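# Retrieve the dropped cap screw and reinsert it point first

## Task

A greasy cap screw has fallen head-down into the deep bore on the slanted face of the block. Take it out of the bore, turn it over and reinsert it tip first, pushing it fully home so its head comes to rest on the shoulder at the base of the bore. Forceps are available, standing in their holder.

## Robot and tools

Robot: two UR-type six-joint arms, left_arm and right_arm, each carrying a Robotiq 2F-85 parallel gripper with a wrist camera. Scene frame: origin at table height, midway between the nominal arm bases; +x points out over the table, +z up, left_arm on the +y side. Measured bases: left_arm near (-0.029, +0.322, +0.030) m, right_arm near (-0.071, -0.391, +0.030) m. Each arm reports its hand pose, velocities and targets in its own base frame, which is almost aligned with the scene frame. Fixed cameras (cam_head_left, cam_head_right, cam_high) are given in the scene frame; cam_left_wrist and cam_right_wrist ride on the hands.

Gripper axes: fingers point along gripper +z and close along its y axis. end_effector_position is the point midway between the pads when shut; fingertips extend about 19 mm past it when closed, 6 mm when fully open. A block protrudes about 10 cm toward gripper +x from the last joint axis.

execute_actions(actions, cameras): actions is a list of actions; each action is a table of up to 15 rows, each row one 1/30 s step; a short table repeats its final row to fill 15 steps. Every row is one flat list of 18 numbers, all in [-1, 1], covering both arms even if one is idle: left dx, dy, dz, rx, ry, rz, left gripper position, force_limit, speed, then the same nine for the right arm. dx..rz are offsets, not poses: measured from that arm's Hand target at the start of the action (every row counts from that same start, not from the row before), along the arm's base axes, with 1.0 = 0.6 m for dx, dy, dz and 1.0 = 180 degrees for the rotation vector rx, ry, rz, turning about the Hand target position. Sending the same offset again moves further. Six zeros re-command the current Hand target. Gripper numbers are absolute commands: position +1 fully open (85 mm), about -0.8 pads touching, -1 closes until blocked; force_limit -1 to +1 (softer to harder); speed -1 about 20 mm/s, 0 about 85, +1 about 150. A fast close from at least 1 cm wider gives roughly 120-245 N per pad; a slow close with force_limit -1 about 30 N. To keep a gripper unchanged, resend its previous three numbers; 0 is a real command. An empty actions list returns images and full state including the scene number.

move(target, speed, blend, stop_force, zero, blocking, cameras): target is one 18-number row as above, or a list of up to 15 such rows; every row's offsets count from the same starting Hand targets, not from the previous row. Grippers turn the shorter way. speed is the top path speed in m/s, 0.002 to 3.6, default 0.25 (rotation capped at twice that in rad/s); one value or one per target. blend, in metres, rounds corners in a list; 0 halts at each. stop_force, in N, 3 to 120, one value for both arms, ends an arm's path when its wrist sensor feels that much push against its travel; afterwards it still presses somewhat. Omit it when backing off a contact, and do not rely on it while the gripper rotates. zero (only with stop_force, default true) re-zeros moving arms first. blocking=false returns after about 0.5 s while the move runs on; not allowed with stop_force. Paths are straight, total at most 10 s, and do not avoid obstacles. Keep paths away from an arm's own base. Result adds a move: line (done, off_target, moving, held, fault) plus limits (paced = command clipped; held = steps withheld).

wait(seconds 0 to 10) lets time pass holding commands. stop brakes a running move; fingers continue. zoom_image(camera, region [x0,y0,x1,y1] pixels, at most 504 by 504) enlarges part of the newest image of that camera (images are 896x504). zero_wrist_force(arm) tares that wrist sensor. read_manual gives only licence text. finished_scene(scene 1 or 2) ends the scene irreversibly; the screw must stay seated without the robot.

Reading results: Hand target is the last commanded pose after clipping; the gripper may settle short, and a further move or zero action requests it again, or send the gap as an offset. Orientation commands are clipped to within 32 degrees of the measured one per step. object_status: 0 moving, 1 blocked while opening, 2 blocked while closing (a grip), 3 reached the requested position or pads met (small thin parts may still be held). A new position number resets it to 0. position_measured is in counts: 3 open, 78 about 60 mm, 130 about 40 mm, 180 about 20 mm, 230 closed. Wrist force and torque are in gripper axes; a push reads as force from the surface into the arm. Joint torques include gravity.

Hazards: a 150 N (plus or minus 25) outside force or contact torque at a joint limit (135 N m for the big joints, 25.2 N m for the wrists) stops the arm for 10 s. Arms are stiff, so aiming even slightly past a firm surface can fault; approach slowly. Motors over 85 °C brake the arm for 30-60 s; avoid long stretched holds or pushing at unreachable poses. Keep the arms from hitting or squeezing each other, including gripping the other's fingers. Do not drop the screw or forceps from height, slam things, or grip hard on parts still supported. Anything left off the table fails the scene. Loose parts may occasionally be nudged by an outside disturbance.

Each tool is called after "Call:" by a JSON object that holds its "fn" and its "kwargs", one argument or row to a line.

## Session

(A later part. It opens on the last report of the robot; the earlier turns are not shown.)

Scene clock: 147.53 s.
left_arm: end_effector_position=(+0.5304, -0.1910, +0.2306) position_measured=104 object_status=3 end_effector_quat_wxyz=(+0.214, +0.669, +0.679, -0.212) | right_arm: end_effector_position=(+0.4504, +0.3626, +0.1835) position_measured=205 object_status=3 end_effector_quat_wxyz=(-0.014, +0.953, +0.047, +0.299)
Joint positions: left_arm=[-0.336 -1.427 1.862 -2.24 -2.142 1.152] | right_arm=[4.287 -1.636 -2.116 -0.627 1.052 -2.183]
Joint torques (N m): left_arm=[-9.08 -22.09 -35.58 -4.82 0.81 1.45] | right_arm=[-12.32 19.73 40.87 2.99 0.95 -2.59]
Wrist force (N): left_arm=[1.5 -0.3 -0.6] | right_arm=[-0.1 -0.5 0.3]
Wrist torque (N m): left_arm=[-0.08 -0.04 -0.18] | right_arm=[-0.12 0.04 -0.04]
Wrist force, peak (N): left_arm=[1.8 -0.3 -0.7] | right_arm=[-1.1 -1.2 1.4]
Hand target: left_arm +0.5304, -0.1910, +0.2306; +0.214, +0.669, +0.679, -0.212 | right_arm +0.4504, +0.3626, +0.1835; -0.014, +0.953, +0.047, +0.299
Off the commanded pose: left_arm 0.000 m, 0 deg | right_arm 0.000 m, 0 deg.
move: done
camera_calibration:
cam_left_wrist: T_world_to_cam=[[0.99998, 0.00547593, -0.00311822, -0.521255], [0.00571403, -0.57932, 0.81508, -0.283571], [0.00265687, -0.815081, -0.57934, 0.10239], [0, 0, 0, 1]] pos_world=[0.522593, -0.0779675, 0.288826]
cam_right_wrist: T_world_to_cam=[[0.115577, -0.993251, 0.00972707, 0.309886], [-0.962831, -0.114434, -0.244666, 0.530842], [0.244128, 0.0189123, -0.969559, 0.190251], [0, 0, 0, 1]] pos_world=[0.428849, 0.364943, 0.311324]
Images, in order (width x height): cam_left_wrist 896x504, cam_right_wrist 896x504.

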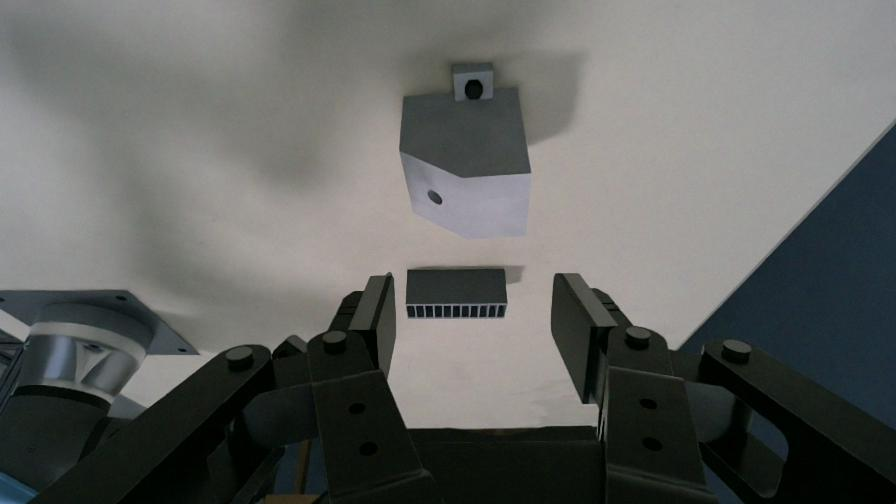

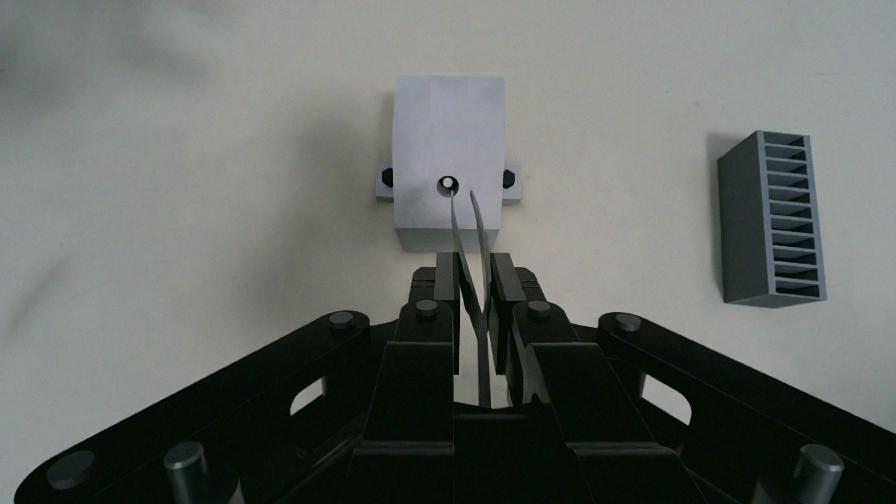

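Call:
{"fn": "move", "kwargs": {
  "target": [-0.083,0,0.05,0,0,0,0.2,0,0,-0.0082,0.0115,-0.0048,0,0,0,-0.61,-1,-1],
  "speed": 0.1,
  "cameras": ["cam_right_wrist","cam_left_wrist"]
}}

Call:
{"fn": "zoom_image", "kwargs": {
  "camera": "cam_right_wrist",
  "region": [390, 110, 530, 250]
}}

Call:
{"fn": "zoom_image", "kwargs": {
  "camera": "cam_left_wrist",
  "region": [400, 120, 560, 280]
}}

Scene clock: 156.87 s.
left_arm: end_effector_position=(+0.4805, -0.1910, +0.2604) position_measured=104 object_status=3 end_effector_quat_wxyz=(+0.214, +0.669, +0.679, -0.212) | right_arm: end_effector_position=(+0.4455, +0.3696, +0.1806) position_measured=205 object_status=3 end_effector_quat_wxyz=(-0.014, +0.953, +0.047, +0.299)
Joint positions: left_arm=[-0.371 -1.571 1.941 -2.196 -2.133 1.111] | right_arm=[4.304 -1.643 -2.115 -0.63 1.047 -2.165]
Joint torques (N m): left_arm=[11.54 -29.03 -33.22 -4.48 -2.45 1.69] | right_arm=[-9.3 26.43 37.61 2.42 -0.91 -2.61]
Wrist force (N): left_arm=[1.5 -0.4 -0.5] | right_arm=[0.0 -0.4 0.2]
Wrist torque (N m): left_arm=[-0.09 -0.05 -0.27] | right_arm=[-0.11 0.03 -0.12]
Wrist force, peak (N): left_arm=[1.8 1.1 -0.3] | right_arm=[-0.2 -0.9 -0.1]
Hand target: left_arm +0.4806, -0.1910, +0.2606; +0.214, +0.669, +0.679, -0.212 | right_arm +0.4455, +0.3695, +0.1806; -0.014, +0.953, +0.047, +0.299
Off the commanded pose: left_arm 0.000 m, 0 deg | right_arm 0.000 m, 0 deg.
move: done
camera_calibration:
cam_left_wrist: T_world_to_cam=[[0.99998, 0.00545399, -0.00325758, -0.47132], [0.00581548, -0.579499, 0.814952, -0.307735], [0.00255697, -0.814954, -0.57952, 0.119877], [0, 0, 0, 1]] pos_world=[0.472793, -0.0780676, 0.318725]
cam_right_wrist: T_world_to_cam=[[0.115506, -0.99326, 0.00960635, 0.317493], [-0.96284, -0.114335, -0.244678, 0.526282], [0.244127, 0.0190124, -0.969557, 0.188441], [0, 0, 0, 1]] pos_world=[0.424049, 0.371943, 0.308424]
Images, in order (width x height): cam_left_wrist 896x504, cam_right_wrist 896x504.

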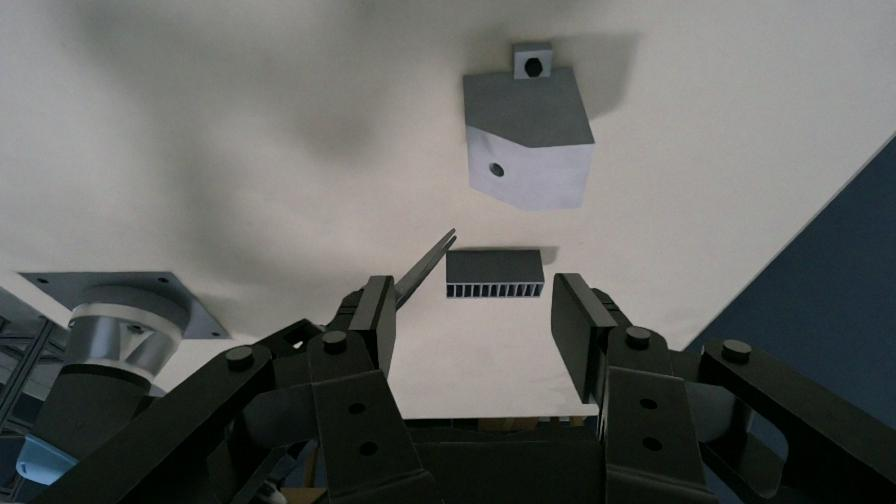

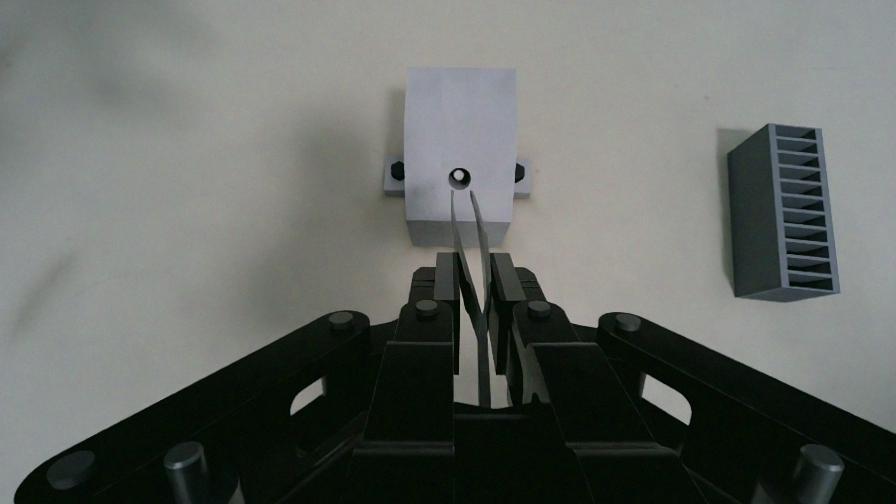

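Scaled by 3.600 from the camera's 896x504 image, which has a finer 1280x720 frame.

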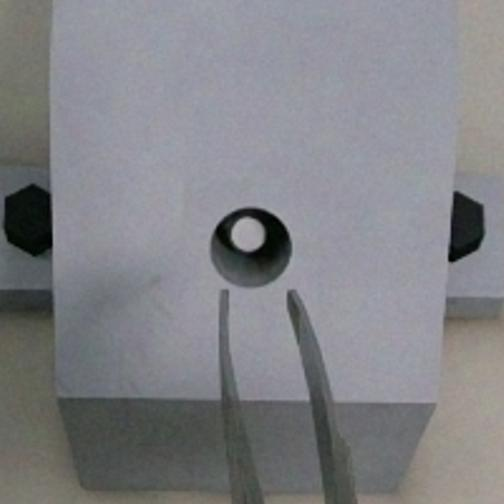

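Scaled by 3.150 from the camera's 896x504 image, which has a finer 1280x720 frame.

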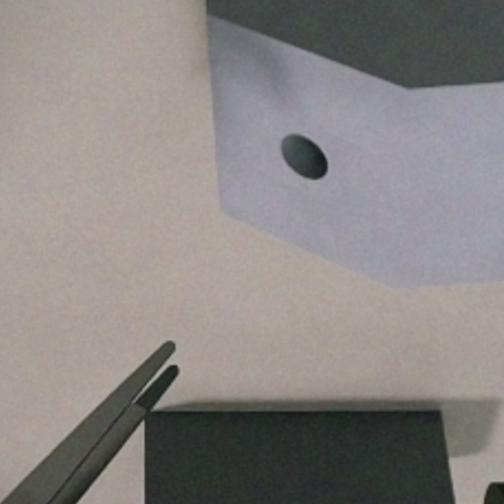

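Call:
{"fn": "move", "kwargs": {
  "target": [0,0,0,0,0,0,0.2,0,0,0.0347,0.0023,-0.0672,0,0,0,-0.61,-1,-1],
  "speed": 0.08,
  "cameras": ["cam_right_wrist","cam_left_wrist"]
}}

Call:
{"fn": "zoom_image", "kwargs": {
  "camera": "cam_right_wrist",
  "region": [390, 110, 530, 250]
}}

Call:
{"fn": "zoom_image", "kwargs": {
  "camera": "cam_left_wrist",
  "region": [400, 120, 560, 280]
}}

Scene clock: 167.93 s.
left_arm: end_effector_position=(+0.4806, -0.1910, +0.2606) position_measured=104 object_status=3 end_effector_quat_wxyz=(+0.214, +0.669, +0.679, -0.212) | right_arm: end_effector_position=(+0.4663, +0.3707, +0.1402) position_measured=205 object_status=3 end_effector_quat_wxyz=(-0.014, +0.953, +0.047, +0.299)
Joint positions: left_arm=[-0.371 -1.571 1.941 -2.196 -2.134 1.111] | right_arm=[4.263 -1.751 -2.127 -0.489 1.06 -2.21]
Joint torques (N m): left_arm=[10.73 -33.74 -35.63 -2.81 -3 0.9] | right_arm=[12.43 24.4 38.08 3.75 -3 2.67]
Wrist force (N): left_arm=[1.5 -0.3 -0.5] | right_arm=[0.1 -0.5 0.4]
Wrist torque (N m): left_arm=[-0.09 -0.04 -0.27] | right_arm=[-0.12 0.02 -0.11]
Wrist force, peak (N): left_arm=[1.5 -0.7 -0.8] | right_arm=[-0.4 -0.6 1.4]
Hand target: left_arm +0.4806, -0.1910, +0.2606; +0.214, +0.669, +0.679, -0.212 | right_arm +0.4663, +0.3709, +0.1403; -0.014, +0.953, +0.047, +0.299
Off the commanded pose: left_arm 0.000 m, 0 deg | right_arm 0.000 m, 0 deg.
move: done
camera_calibration:
cam_left_wrist: T_world_to_cam=[[0.99998, 0.00547593, -0.00311822, -0.471363], [0.00571403, -0.57932, 0.81508, -0.307738], [0.00265687, -0.815081, -0.57934, 0.119903], [0, 0, 0, 1]] pos_world=[0.472793, -0.0779675, 0.318826]
cam_right_wrist: T_world_to_cam=[[0.115334, -0.993278, 0.0098453, 0.316691], [-0.962914, -0.114231, -0.244435, 0.53649], [0.243917, 0.0187116, -0.969616, 0.144394], [0, 0, 0, 1]] pos_world=[0.444848, 0.373144, 0.268026]
Images, in order (width x height): cam_left_wrist 896x504, cam_right_wrist 896x504.

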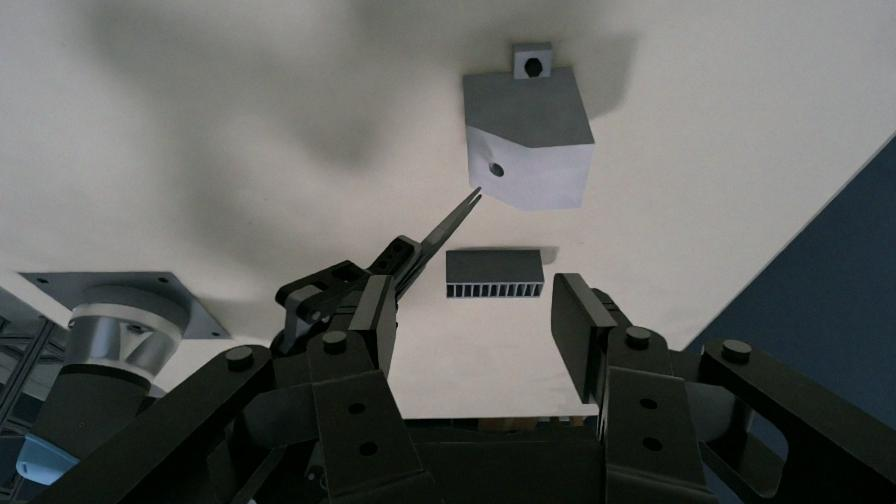

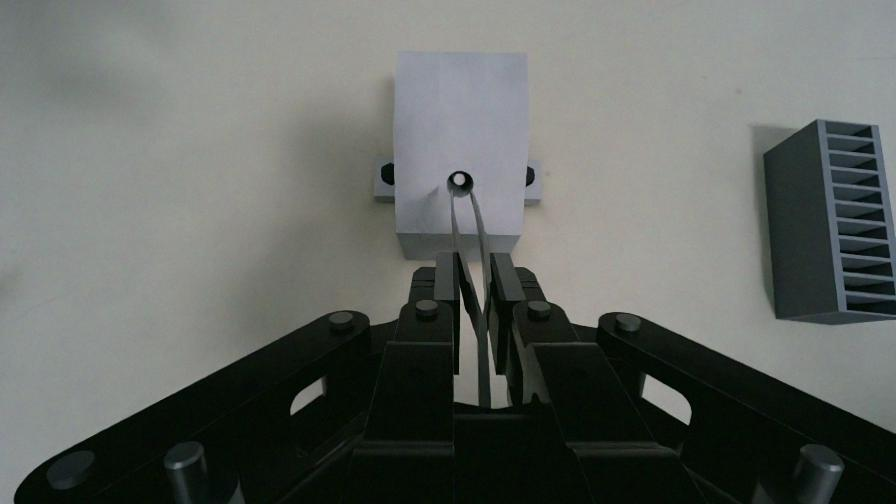

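Scaled by 3.600 from the camera's 896x504 image, which has a finer 1280x720 frame.

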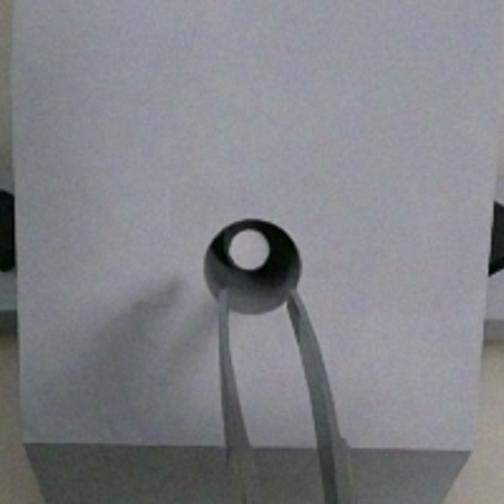

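Scaled by 3.150 from the camera's 896x504 image, which has a finer 1280x720 frame.

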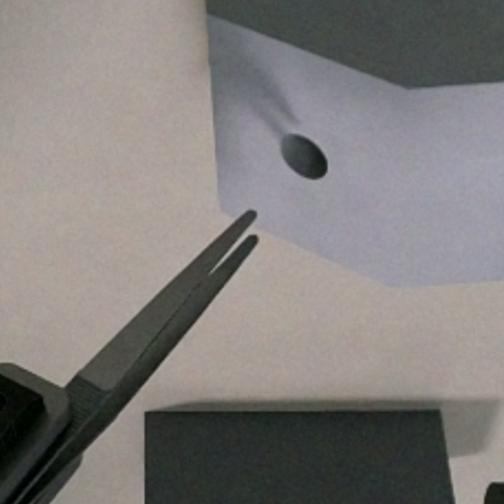

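Call:
{"fn": "move", "kwargs": {
  "target": [0,0,0,0,0,0,0.2,0,0,0,0,0,0,0,0,-0.595,-1,-1]
}}

Call:
{"fn": "move", "kwargs": {
  "target": [0,0,0,0,0,0,0.2,0,0,0.0119,0.0011,-0.0247,0,0,0,-0.595,-1,-1],
  "speed": 0.05,
  "cameras": ["cam_right_wrist","cam_left_wrist"]
}}

Call:
{"fn": "zoom_image", "kwargs": {
  "camera": "cam_right_wrist",
  "region": [410, 130, 510, 230]
}}

Call:
{"fn": "zoom_image", "kwargs": {
  "camera": "cam_left_wrist",
  "region": [440, 120, 540, 220]
}}

Scene clock: 176.23 s.
left_arm: end_effector_position=(+0.4806, -0.1910, +0.2606) position_measured=104 object_status=3 end_effector_quat_wxyz=(+0.214, +0.669, +0.679, -0.212) | right_arm: end_effector_position=(+0.4663, +0.3709, +0.1403) position_measured=204 object_status=3 end_effector_quat_wxyz=(-0.014, +0.953, +0.047, +0.299)
Joint positions: left_arm=[-0.371 -1.571 1.941 -2.196 -2.134 1.111] | right_arm=[4.263 -1.751 -2.127 -0.489 1.06 -2.21]
Joint torques (N m): left_arm=[10.54 -31.21 -35.86 -2.64 -2.78 0.83] | right_arm=[12.39 21.38 38.09 4.16 -2.85 2.63]
Wrist force (N): left_arm=[1.3 -0.3 -0.7] | right_arm=[-0.2 -0.6 0.2]
Wrist torque (N m): left_arm=[-0.07 -0.02 -0.27] | right_arm=[-0.14 0.06 -0.11]
Wrist force, peak (N): left_arm=[1.6 -0.6 -0.7] | right_arm=[-0.2 -0.8 0.3]
Hand target: left_arm +0.4806, -0.1910, +0.2606; +0.214, +0.669, +0.679, -0.212 | right_arm +0.4663, +0.3709, +0.1403; -0.014, +0.953, +0.047, +0.299
Off the commanded pose: left_arm 0.000 m, 0 deg | right_arm 0.000 m, 0 deg.
move: done

Scene clock: 177.00 s.
left_arm: end_effector_position=(+0.4806, -0.1910, +0.2606) position_measured=104 object_status=3 end_effector_quat_wxyz=(+0.214, +0.669, +0.679, -0.212) | right_arm: end_effector_position=(+0.4735, +0.3714, +0.1254) position_measured=204 object_status=3 end_effector_quat_wxyz=(-0.014, +0.953, +0.047, +0.299)
Joint positions: left_arm=[-0.371 -1.571 1.941 -2.196 -2.134 1.111] | right_arm=[4.249 -1.792 -2.128 -0.44 1.065 -2.224]
Joint torques (N m): left_arm=[10.79 -32.23 -35.2 -2.89 -2.96 0.8] | right_arm=[8.32 34.57 10.07 1.17 -0.49 1.91]
Wrist force (N): left_arm=[1.3 -0.6 -0.6] | right_arm=[-0.1 -0.7 0.0]
Wrist torque (N m): left_arm=[-0.13 -0.01 -0.27] | right_arm=[-0.16 0.05 -0.03]
Wrist force, peak (N): left_arm=[1.4 -0.4 -0.7] | right_arm=[-0.1 -0.9 -0.6]
Hand target: left_arm +0.4806, -0.1910, +0.2606; +0.214, +0.669, +0.679, -0.212 | right_arm +0.4735, +0.3715, +0.1255; -0.014, +0.953, +0.047, +0.299
Off the commanded pose: left_arm 0.000 m, 0 deg | right_arm 0.000 m, 0 deg.
move: done
camera_calibration:
cam_left_wrist: T_world_to_cam=[[0.99998, 0.00547593, -0.00311822, -0.471363], [0.00571403, -0.57932, 0.81508, -0.307738], [0.00265687, -0.815081, -0.57934, 0.119903], [0, 0, 0, 1]] pos_world=[0.472793, -0.0779675, 0.318826]
cam_right_wrist: T_world_to_cam=[[0.115485, -0.993262, 0.00969156, 0.316664], [-0.962866, -0.114337, -0.244574, 0.539963], [0.244034, 0.0189129, -0.969582, 0.128233], [0, 0, 0, 1]] pos_world=[0.452049, 0.373843, 0.253325]
Images, in order (width x height): cam_left_wrist 896x504, cam_right_wrist 896x504.

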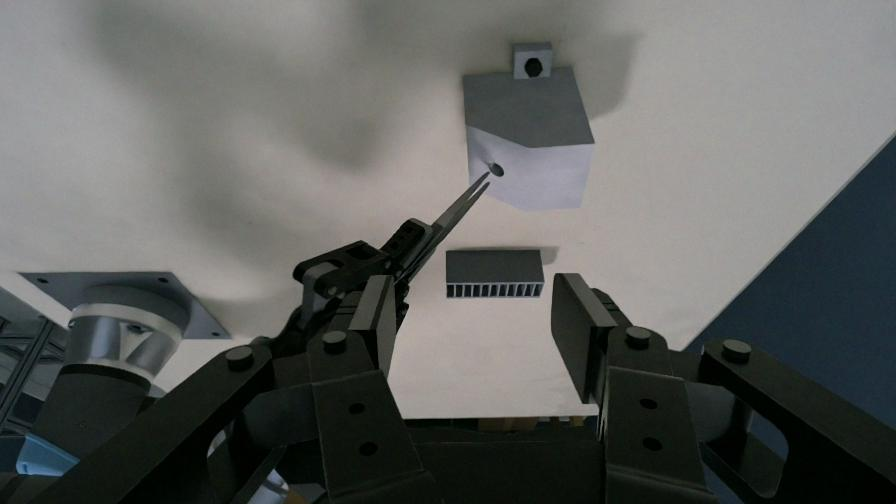

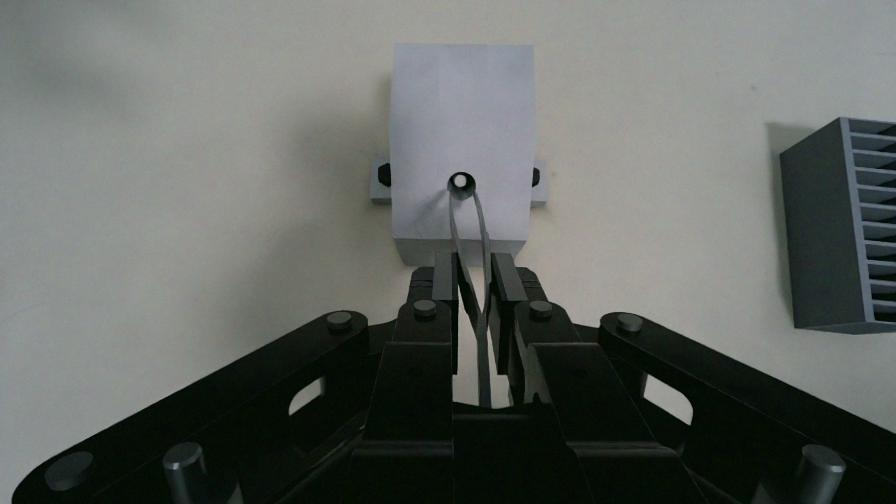

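Scaled by 5.040 from the camera's 896x504 image, which has a finer 1280x720 frame.

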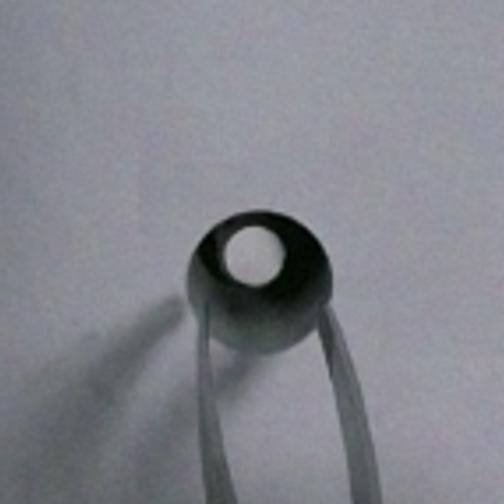

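Scaled by 5.040 from the camera's 896x504 image, which has a finer 1280x720 frame.

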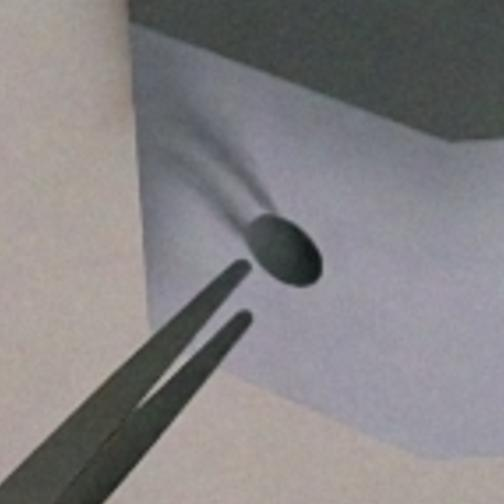

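Call:
{"fn": "move", "kwargs": {
  "target": [0,0,0,0,0,0,0.2,0,0,0.0157,0.0024,-0.0215,0,0,0,-0.595,-1,-1],
  "speed": 0.02,
  "stop_force": 4,
  "cameras": ["cam_right_wrist","cam_left_wrist"]
}}

Call:
{"fn": "zoom_image", "kwargs": {
  "camera": "cam_right_wrist",
  "region": [410, 130, 510, 230]
}}

Call:
{"fn": "zoom_image", "kwargs": {
  "camera": "cam_left_wrist",
  "region": [440, 120, 540, 220]
}}

Scene clock: 184.87 s.
left_arm: end_effector_position=(+0.4806, -0.1910, +0.2606) position_measured=104 object_status=3 end_effector_quat_wxyz=(+0.214, +0.669, +0.679, -0.212) | right_arm: end_effector_position=(+0.4829, +0.3730, +0.1126) position_measured=204 object_status=3 end_effector_quat_wxyz=(-0.014, +0.953, +0.047, +0.299)
Joint positions: left_arm=[-0.371 -1.571 1.941 -2.196 -2.134 1.111] | right_arm=[4.233 -1.834 -2.119 -0.397 1.071 -2.241]
Joint torques (N m): left_arm=[9.95 -30.56 -35.92 -2.93 -2.8 0.27] | right_arm=[12.72 36.97 7.23 1.11 -3 2.64]
Wrist force (N): left_arm=[1.2 -0.2 -0.8] | right_arm=[-0.2 -0.6 0.2]
Wrist torque (N m): left_arm=[-0.05 -0.01 -0.28] | right_arm=[-0.13 0.06 -0.04]
Wrist force, peak (N): left_arm=[1.7 -0.6 -0.6] | right_arm=[-0.3 -0.9 0.1]
Hand target: left_arm +0.4806, -0.1910, +0.2606; +0.214, +0.669, +0.679, -0.212 | right_arm +0.4829, +0.3730, +0.1126; -0.014, +0.953, +0.047, +0.299
Off the commanded pose: left_arm 0.000 m, 0 deg | right_arm 0.000 m, 0 deg.
move: done
camera_calibration:
cam_left_wrist: T_world_to_cam=[[0.99998, 0.00547593, -0.00311822, -0.471363], [0.00571403, -0.57932, 0.81508, -0.307738], [0.00265687, -0.815081, -0.57934, 0.119903], [0, 0, 0, 1]] pos_world=[0.472793, -0.0779675, 0.318826]
cam_right_wrist: T_world_to_cam=[[0.115434, -0.99327, 0.00948563, 0.317269], [-0.962848, -0.114236, -0.24469, 0.546037], [0.244127, 0.0191124, -0.969555, 0.113375], [0, 0, 0, 1]] pos_world=[0.461449, 0.375344, 0.240523]
Images, in order (width x height): cam_left_wrist 896x504, cam_right_wrist 896x504.

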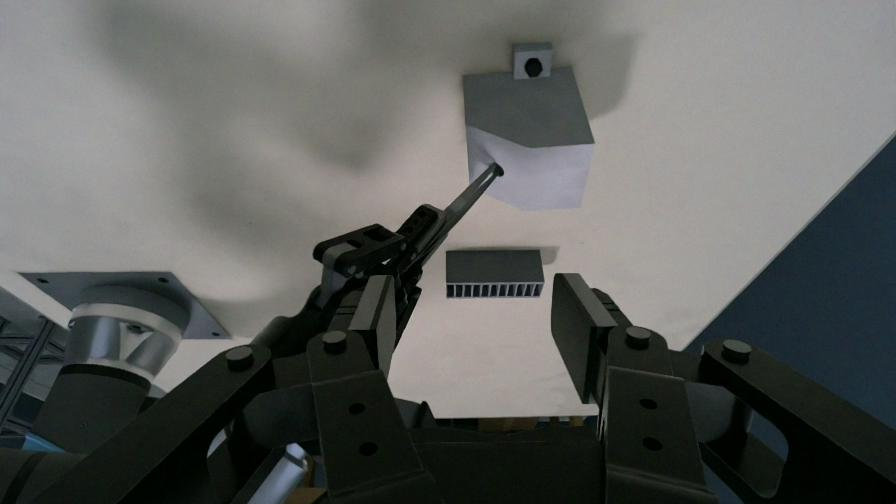

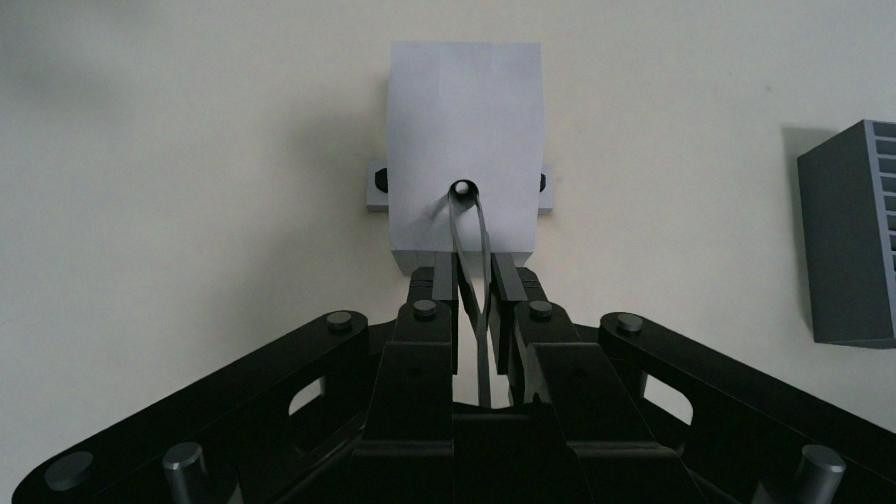

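Scaled by 5.040 from the camera's 896x504 image, which has a finer 1280x720 frame.

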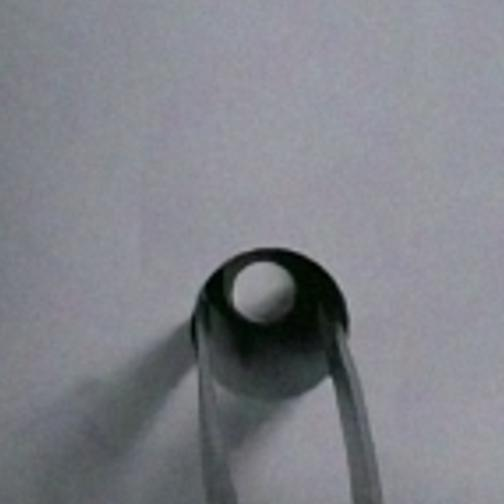

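Scaled by 5.040 from the camera's 896x504 image, which has a finer 1280x720 frame.

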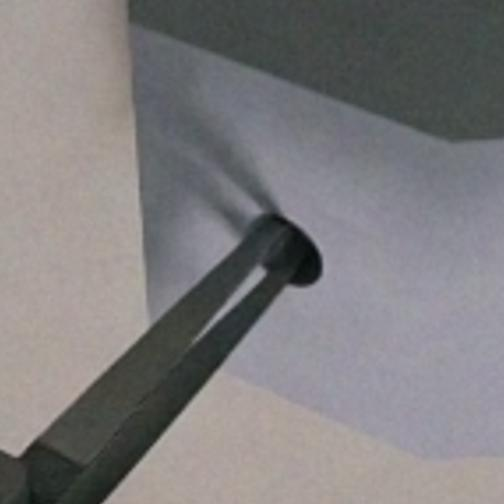

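Call:
{"fn": "move", "kwargs": {
  "target": [0,0,0,0,0,0,0.2,0,0,0.0209,0.002,-0.03,0,0,0,-0.595,-1,-1],
  "speed": 0.015,
  "stop_force": 4,
  "cameras": ["cam_right_wrist","cam_left_wrist"]
}}

Call:
{"fn": "zoom_image", "kwargs": {
  "camera": "cam_right_wrist",
  "region": [410, 150, 510, 250]
}}

Call:
{"fn": "zoom_image", "kwargs": {
  "camera": "cam_left_wrist",
  "region": [440, 120, 540, 220]
}}

Scene clock: 191.13 s.
left_arm: end_effector_position=(+0.4806, -0.1910, +0.2606) position_measured=104 object_status=3 end_effector_quat_wxyz=(+0.214, +0.669, +0.679, -0.212) | right_arm: end_effector_position=(+0.4954, +0.3742, +0.0946) position_measured=204 object_status=3 end_effector_quat_wxyz=(-0.014, +0.953, +0.047, +0.299)
Joint positions: left_arm=[-0.371 -1.571 1.941 -2.196 -2.134 1.111] | right_arm=[4.211 -1.892 -2.107 -0.341 1.079 -2.265]
Joint torques (N m): left_arm=[10.83 -27.94 -34.79 -2.93 -2.74 -0.09] | right_arm=[9.79 38.85 7.19 1.29 -2.75 2.77]
Wrist force (N): left_arm=[1.3 -0.4 -0.5] | right_arm=[0.2 -0.5 0.2]
Wrist torque (N m): left_arm=[-0.09 -0.01 -0.27] | right_arm=[-0.13 0.01 -0.04]
Wrist force, peak (N): left_arm=[1.6 -0.6 -0.7] | right_arm=[-0.2 -0.9 0.2]
Hand target: left_arm +0.4806, -0.1910, +0.2606; +0.214, +0.669, +0.679, -0.212 | right_arm +0.4954, +0.3742, +0.0946; -0.014, +0.953, +0.047, +0.299
Off the commanded pose: left_arm 0.000 m, 0 deg | right_arm 0.000 m, 0 deg.
move: done
camera_calibration:
cam_left_wrist: T_world_to_cam=[[0.99998, 0.00547593, -0.00311822, -0.471363], [0.00571403, -0.57932, 0.81508, -0.307738], [0.00265687, -0.815081, -0.57934, 0.119903], [0, 0, 0, 1]] pos_world=[0.472793, -0.0779675, 0.318826]
cam_right_wrist: T_world_to_cam=[[0.115434, -0.99327, 0.00948563, 0.317189], [-0.962848, -0.114236, -0.24469, 0.553805], [0.244127, 0.0191124, -0.969555, 0.0928482], [0, 0, 0, 1]] pos_world=[0.473949, 0.376544, 0.222523]
Images, in order (width x height): cam_left_wrist 896x504, cam_right_wrist 896x504.

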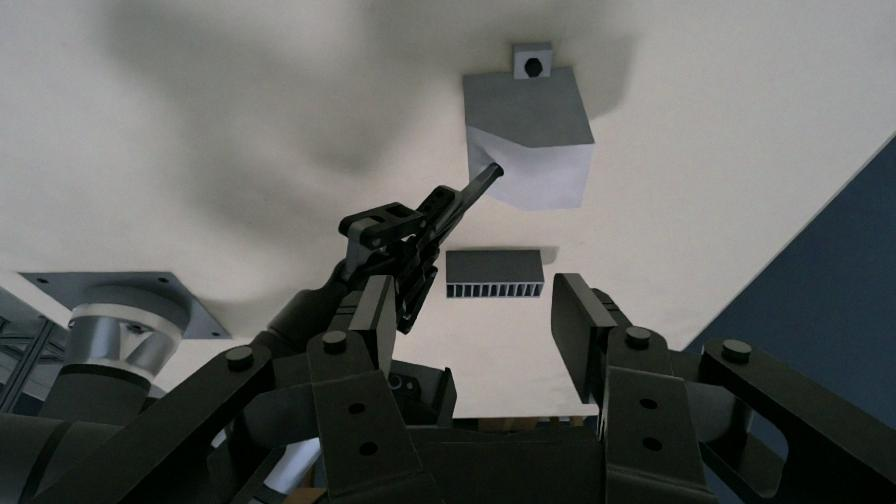

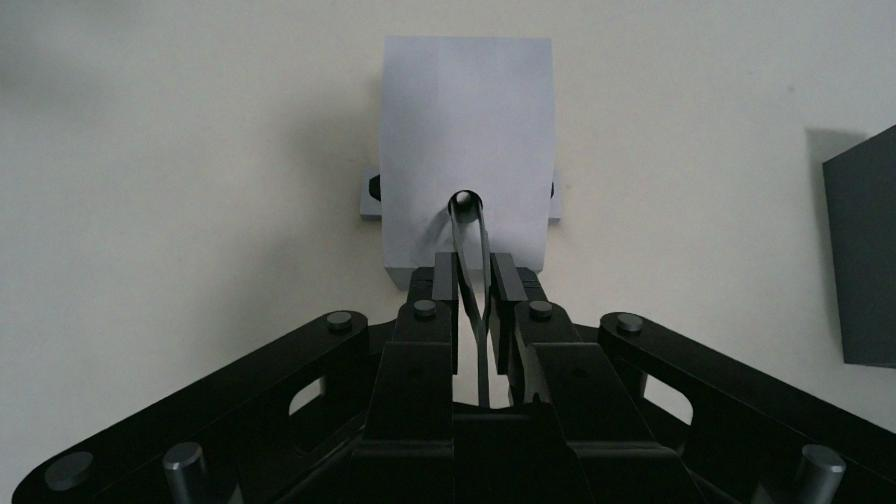

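Scaled by 5.040 from the camera's 896x504 image, which has a finer 1280x720 frame.

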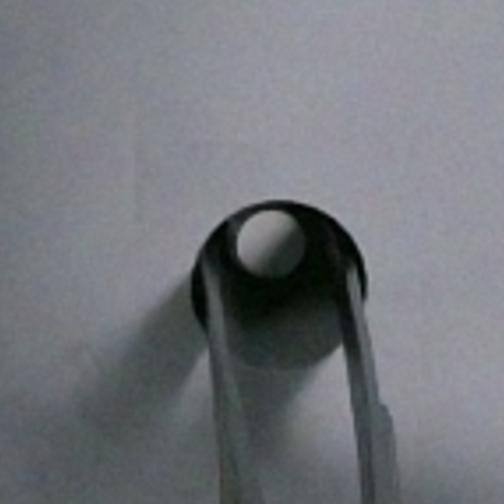

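Scaled by 5.040 from the camera's 896x504 image, which has a finer 1280x720 frame.

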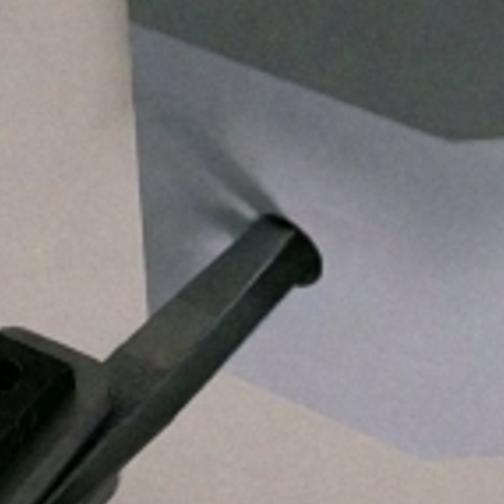

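Call:
{"fn": "move", "kwargs": {
  "target": [0,0,0,0,0,0,0.2,0,0,0.0086,0.0006,-0.0123,0,0,0,-0.595,-1,-1],
  "speed": 0.012,
  "stop_force": 4,
  "cameras": ["cam_right_wrist"]
}}

Call:
{"fn": "zoom_image", "kwargs": {
  "camera": "cam_right_wrist",
  "region": [430, 170, 500, 240]
}}

Scene clock: 198.97 s.
left_arm: end_effector_position=(+0.4806, -0.1910, +0.2606) position_measured=104 object_status=3 end_effector_quat_wxyz=(+0.214, +0.669, +0.679, -0.212) | right_arm: end_effector_position=(+0.5006, +0.3746, +0.0872) position_measured=204 object_status=3 end_effector_quat_wxyz=(-0.014, +0.953, +0.047, +0.299)
Joint positions: left_arm=[-0.371 -1.571 1.941 -2.196 -2.134 1.111] | right_arm=[4.202 -1.916 -2.101 -0.318 1.082 -2.274]
Joint torques (N m): left_arm=[10.17 -26.89 -36.22 -2.84 -2.83 -0.33] | right_arm=[8.94 39.94 8.12 1.09 -2.67 2.6]
Wrist force (N): left_arm=[1.4 -0.5 -0.5] | right_arm=[0.2 -0.7 0.0]
Wrist torque (N m): left_arm=[-0.11 -0.03 -0.27] | right_arm=[-0.15 0.02 -0.03]
Wrist force, peak (N): left_arm=[1.8 -0.4 -0.6] | right_arm=[0.0 -0.9 -0.7]
Hand target: left_arm +0.4806, -0.1910, +0.2606; +0.214, +0.669, +0.679, -0.212 | right_arm +0.5006, +0.3745, +0.0872; -0.014, +0.953, +0.047, +0.299
Off the commanded pose: left_arm 0.000 m, 0 deg | right_arm 0.000 m, 0 deg.
move: done
camera_calibration:
cam_right_wrist: T_world_to_cam=[[0.115434, -0.99327, 0.00948563, 0.317056], [-0.962848, -0.114236, -0.24469, 0.557047], [0.244127, 0.0191124, -0.969555, 0.0843964], [0, 0, 0, 1]] pos_world=[0.479149, 0.376944, 0.215123]
Images, in order (width x height): cam_right_wrist 896x504.

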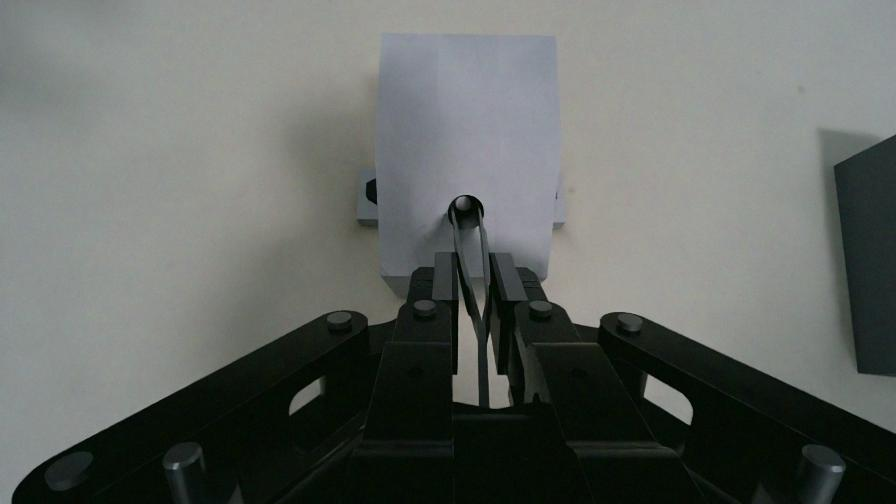

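Scaled by 7.200 from the camera's 896x504 image, which has a finer 1280x720 frame.

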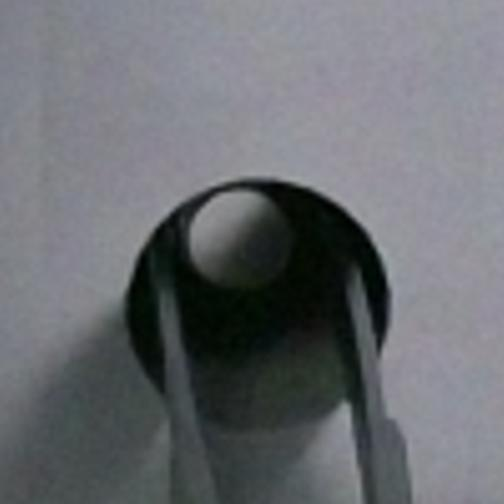

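Call:
{"fn": "move", "kwargs": {
  "target": [0,0,0,0,0,0,0.2,0,0,0.0067,0.0009,-0.0096,0,0,0,-0.595,-1,-1],
  "speed": 0.01,
  "stop_force": 3.5
}}

Call:
{"fn": "move", "kwargs": {
  "target": [0,0,0,0,0,0,0.2,0,0,0,0,0,0,0,0,-0.8,-1,-1]
}}

Call:
{"fn": "wait", "kwargs": {
  "seconds": 0.5,
  "cameras": ["cam_right_wrist"]
}}

Call:
{"fn": "zoom_image", "kwargs": {
  "camera": "cam_right_wrist",
  "region": [430, 180, 500, 250]
}}

Scene clock: 208.03 s.
left_arm: end_effector_position=(+0.4806, -0.1910, +0.2606) position_measured=104 object_status=3 end_effector_quat_wxyz=(+0.214, +0.669, +0.679, -0.212) | right_arm: end_effector_position=(+0.5046, +0.3751, +0.0815) position_measured=204 object_status=3 end_effector_quat_wxyz=(-0.014, +0.953, +0.047, +0.299)
Joint positions: left_arm=[-0.371 -1.571 1.941 -2.196 -2.134 1.111] | right_arm=[4.196 -1.934 -2.096 -0.302 1.084 -2.281]
Joint torques (N m): left_arm=[10.65 -24.52 -35.96 -2.94 -2.69 -0.54] | right_arm=[7.89 40.18 7.6 1.23 -1.74 2.36]
Wrist force (N): left_arm=[1.0 -0.4 -0.6] | right_arm=[0.2 -1.0 -1.2]
Wrist torque (N m): left_arm=[-0.09 0.03 -0.27] | right_arm=[-0.19 0.03 -0.03]
Wrist force, peak (N): left_arm=[1.4 -0.7 -0.9] | right_arm=[0.2 -0.5 -3.9]
Hand target: left_arm +0.4806, -0.1910, +0.2606; +0.214, +0.669, +0.679, -0.212 | right_arm +0.5046, +0.3751, +0.0814; -0.014, +0.953, +0.047, +0.299
Off the commanded pose: left_arm 0.000 m, 0 deg | right_arm 0.000 m, 0 deg.
move: done

Scene clock: 208.53 s.
left_arm: end_effector_position=(+0.4806, -0.1910, +0.2606) position_measured=104 object_status=3 end_effector_quat_wxyz=(+0.214, +0.669, +0.679, -0.212) | right_arm: end_effector_position=(+0.5046, +0.3751, +0.0814) position_measured=211 object_status=2 end_effector_quat_wxyz=(-0.014, +0.953, +0.047, +0.299)
Joint positions: left_arm=[-0.371 -1.571 1.941 -2.196 -2.134 1.111] | right_arm=[4.196 -1.934 -2.096 -0.302 1.084 -2.281]
Joint torques (N m): left_arm=[10.1 -25.13 -35.59 -2.69 -2.71 -0.77] | right_arm=[9.07 39.23 8.6 4 -2.48 2.47]
Wrist force (N): left_arm=[1.1 -0.3 -0.8] | right_arm=[-2.7 3.2 -4.3]
Wrist torque (N m): left_arm=[-0.07 0.01 -0.27] | right_arm=[-0.44 -0.04 0.02]
Wrist force, peak (N): left_arm=[1.4 -0.5 -1.0] | right_arm=[-2.7 3.3 -4.2]
Hand target: left_arm +0.4806, -0.1910, +0.2606; +0.214, +0.669, +0.679, -0.212 | right_arm +0.5046, +0.3751, +0.0814; -0.014, +0.953, +0.047, +0.299
Off the commanded pose: left_arm 0.000 m, 0 deg | right_arm 0.000 m, 0 deg.
move: done

Scene clock: 209.03 s.
left_arm: end_effector_position=(+0.4806, -0.1910, +0.2606) position_measured=104 object_status=3 end_effector_quat_wxyz=(+0.214, +0.669, +0.679, -0.212) | right_arm: end_effector_position=(+0.5046, +0.3751, +0.0814) position_measured=211 object_status=2 end_effector_quat_wxyz=(-0.014, +0.953, +0.047, +0.299)
Joint positions: left_arm=[-0.371 -1.571 1.941 -2.196 -2.134 1.111] | right_arm=[4.196 -1.934 -2.096 -0.302 1.084 -2.281]
Joint torques (N m): left_arm=[10.31 -25.57 -36.69 -2.6 -2.75 -0.48] | right_arm=[9.14 38.99 9.31 4.83 -2.63 2.46]
Wrist force (N): left_arm=[1.6 -0.3 -0.7] | right_arm=[-3.0 3.1 -3.8]
Wrist torque (N m): left_arm=[-0.07 -0.05 -0.27] | right_arm=[-0.43 -0.02 0.01]
Wrist force, peak (N): left_arm=[1.6 -0.3 -0.7] | right_arm=[-2.7 3.3 -4.5]
Hand target: left_arm +0.4806, -0.1910, +0.2606; +0.214, +0.669, +0.679, -0.212 | right_arm +0.5046, +0.3751, +0.0814; -0.014, +0.953, +0.047, +0.299
Tool commands: left_gripper/position=+0.2 left_gripper/force_limit=+0.0 left_gripper/speed=+0.0 right_gripper/position=-0.8 right_gripper/force_limit=-1.0 right_gripper/speed=-1.0
Off the commanded pose: left_arm 0.000 m, 0 deg | right_arm 0.000 m, 0 deg.
wait: 0.50 s; at rest by 0.17 s
camera_calibration:
cam_right_wrist: T_world_to_cam=[[0.115434, -0.99327, 0.00948563, 0.317146], [-0.962848, -0.114236, -0.24469, 0.559536], [0.244127, 0.0191124, -0.969555, 0.0777869], [0, 0, 0, 1]] pos_world=[0.483149, 0.377444, 0.209323]
Images, in order (width x height): cam_right_wrist 896x504.

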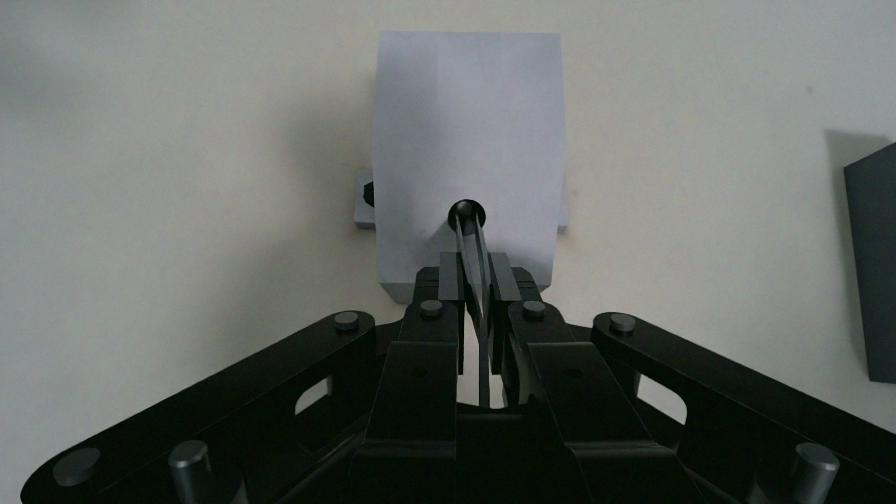

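Scaled by 7.200 from the camera's 896x504 image, which has a finer 1280x720 frame.

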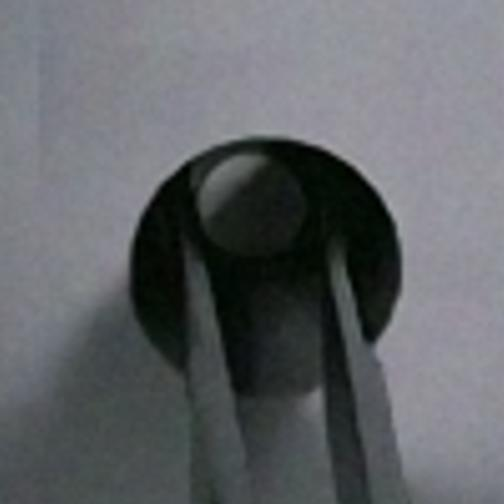

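Call:
{"fn": "move", "kwargs": {
  "target": [0,0,0,0,0,0,0.2,0,0,-0.0476,-0.0046,0.0683,0,0,0,-0.8,-1,-1],
  "speed": 0.03,
  "cameras": ["cam_right_wrist","cam_left_wrist"]
}}

Call:
{"fn": "zoom_image", "kwargs": {
  "camera": "cam_right_wrist",
  "region": [430, 130, 500, 200]
}}

Call:
{"fn": "zoom_image", "kwargs": {
  "camera": "cam_left_wrist",
  "region": [440, 120, 540, 220]
}}

Scene clock: 214.40 s.
left_arm: end_effector_position=(+0.4806, -0.1910, +0.2606) position_measured=104 object_status=3 end_effector_quat_wxyz=(+0.214, +0.669, +0.679, -0.212) | right_arm: end_effector_position=(+0.4759, +0.3724, +0.1224) position_measured=211 object_status=2 end_effector_quat_wxyz=(-0.014, +0.953, +0.047, +0.299) end_effector_velocity=(+0.000, +0.001, +0.000) end_effector_angular_velocity=(+0.003, -0.001, +0.001)
Joint positions: left_arm=[-0.371 -1.571 1.941 -2.196 -2.134 1.111] | right_arm=[4.246 -1.803 -2.125 -0.43 1.066 -2.228]
Joint velocities: left_arm=[within noise] | right_arm=[0.001 -0.002 0 0.005 0 0]
Joint torques (N m): left_arm=[10.33 -24.55 -35.28 -3.05 -2.74 -0.95] | right_arm=[-8.94 19.27 17.54 4.64 -1.04 -2.13]
Wrist force (N): left_arm=[1.4 -0.4 -0.6] | right_arm=[0.0 0.2 0.0]
Wrist torque (N m): left_arm=[-0.09 -0.03 -0.27] | right_arm=[-0.20 0.05 -0.11]
Wrist force, peak (N): left_arm=[1.5 -0.5 -0.8] | right_arm=[-2.8 3.4 -4.5]
Hand target: left_arm +0.4806, -0.1910, +0.2606; +0.214, +0.669, +0.679, -0.212 | right_arm +0.4761, +0.3723, +0.1224; -0.014, +0.953, +0.047, +0.299
Off the commanded pose: left_arm 0.000 m, 0 deg | right_arm 0.000 m, 0 deg.
move: done
camera_calibration:
cam_left_wrist: T_world_to_cam=[[0.99998, 0.00547593, -0.00311822, -0.471363], [0.00571403, -0.57932, 0.81508, -0.307738], [0.00265687, -0.815081, -0.57934, 0.119903], [0, 0, 0, 1]] pos_world=[0.472793, -0.0779675, 0.318826]
cam_right_wrist: T_world_to_cam=[[0.115434, -0.99327, 0.00948563, 0.317388], [-0.962848, -0.114236, -0.24469, 0.541626], [0.244127, 0.0191124, -0.969555, 0.124597], [0, 0, 0, 1]] pos_world=[0.454449, 0.374744, 0.250323]
Images, in order (width x height): cam_left_wrist 896x504, cam_right_wrist 896x504.

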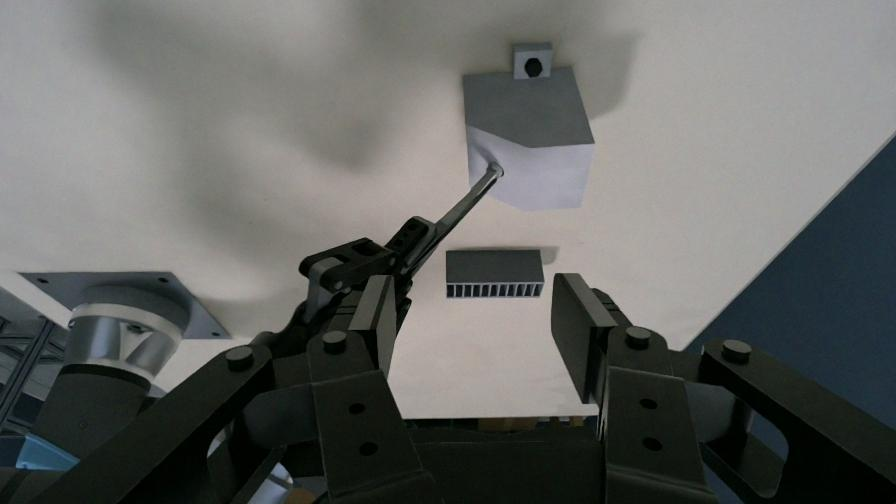

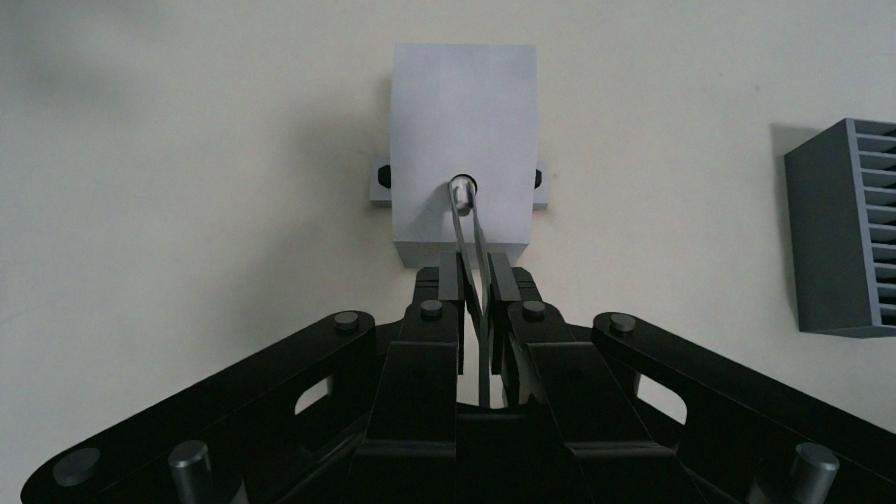

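Scaled by 7.200 from the camera's 896x504 image, which has a finer 1280x720 frame.

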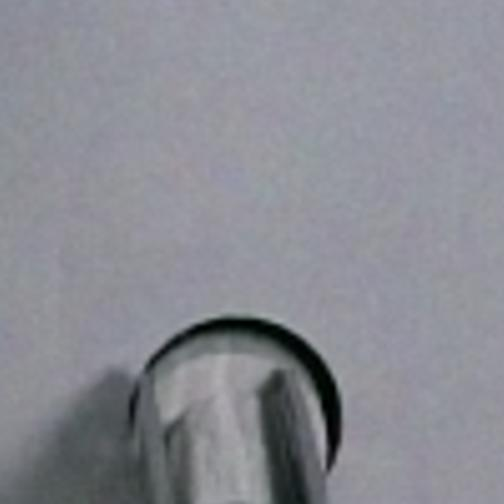

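Scaled by 5.040 from the camera's 896x504 image, which has a finer 1280x720 frame.

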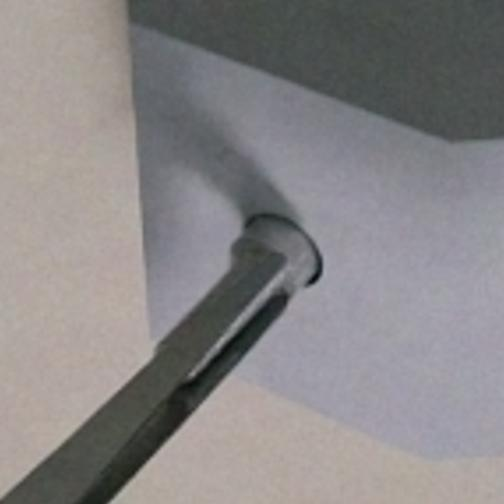

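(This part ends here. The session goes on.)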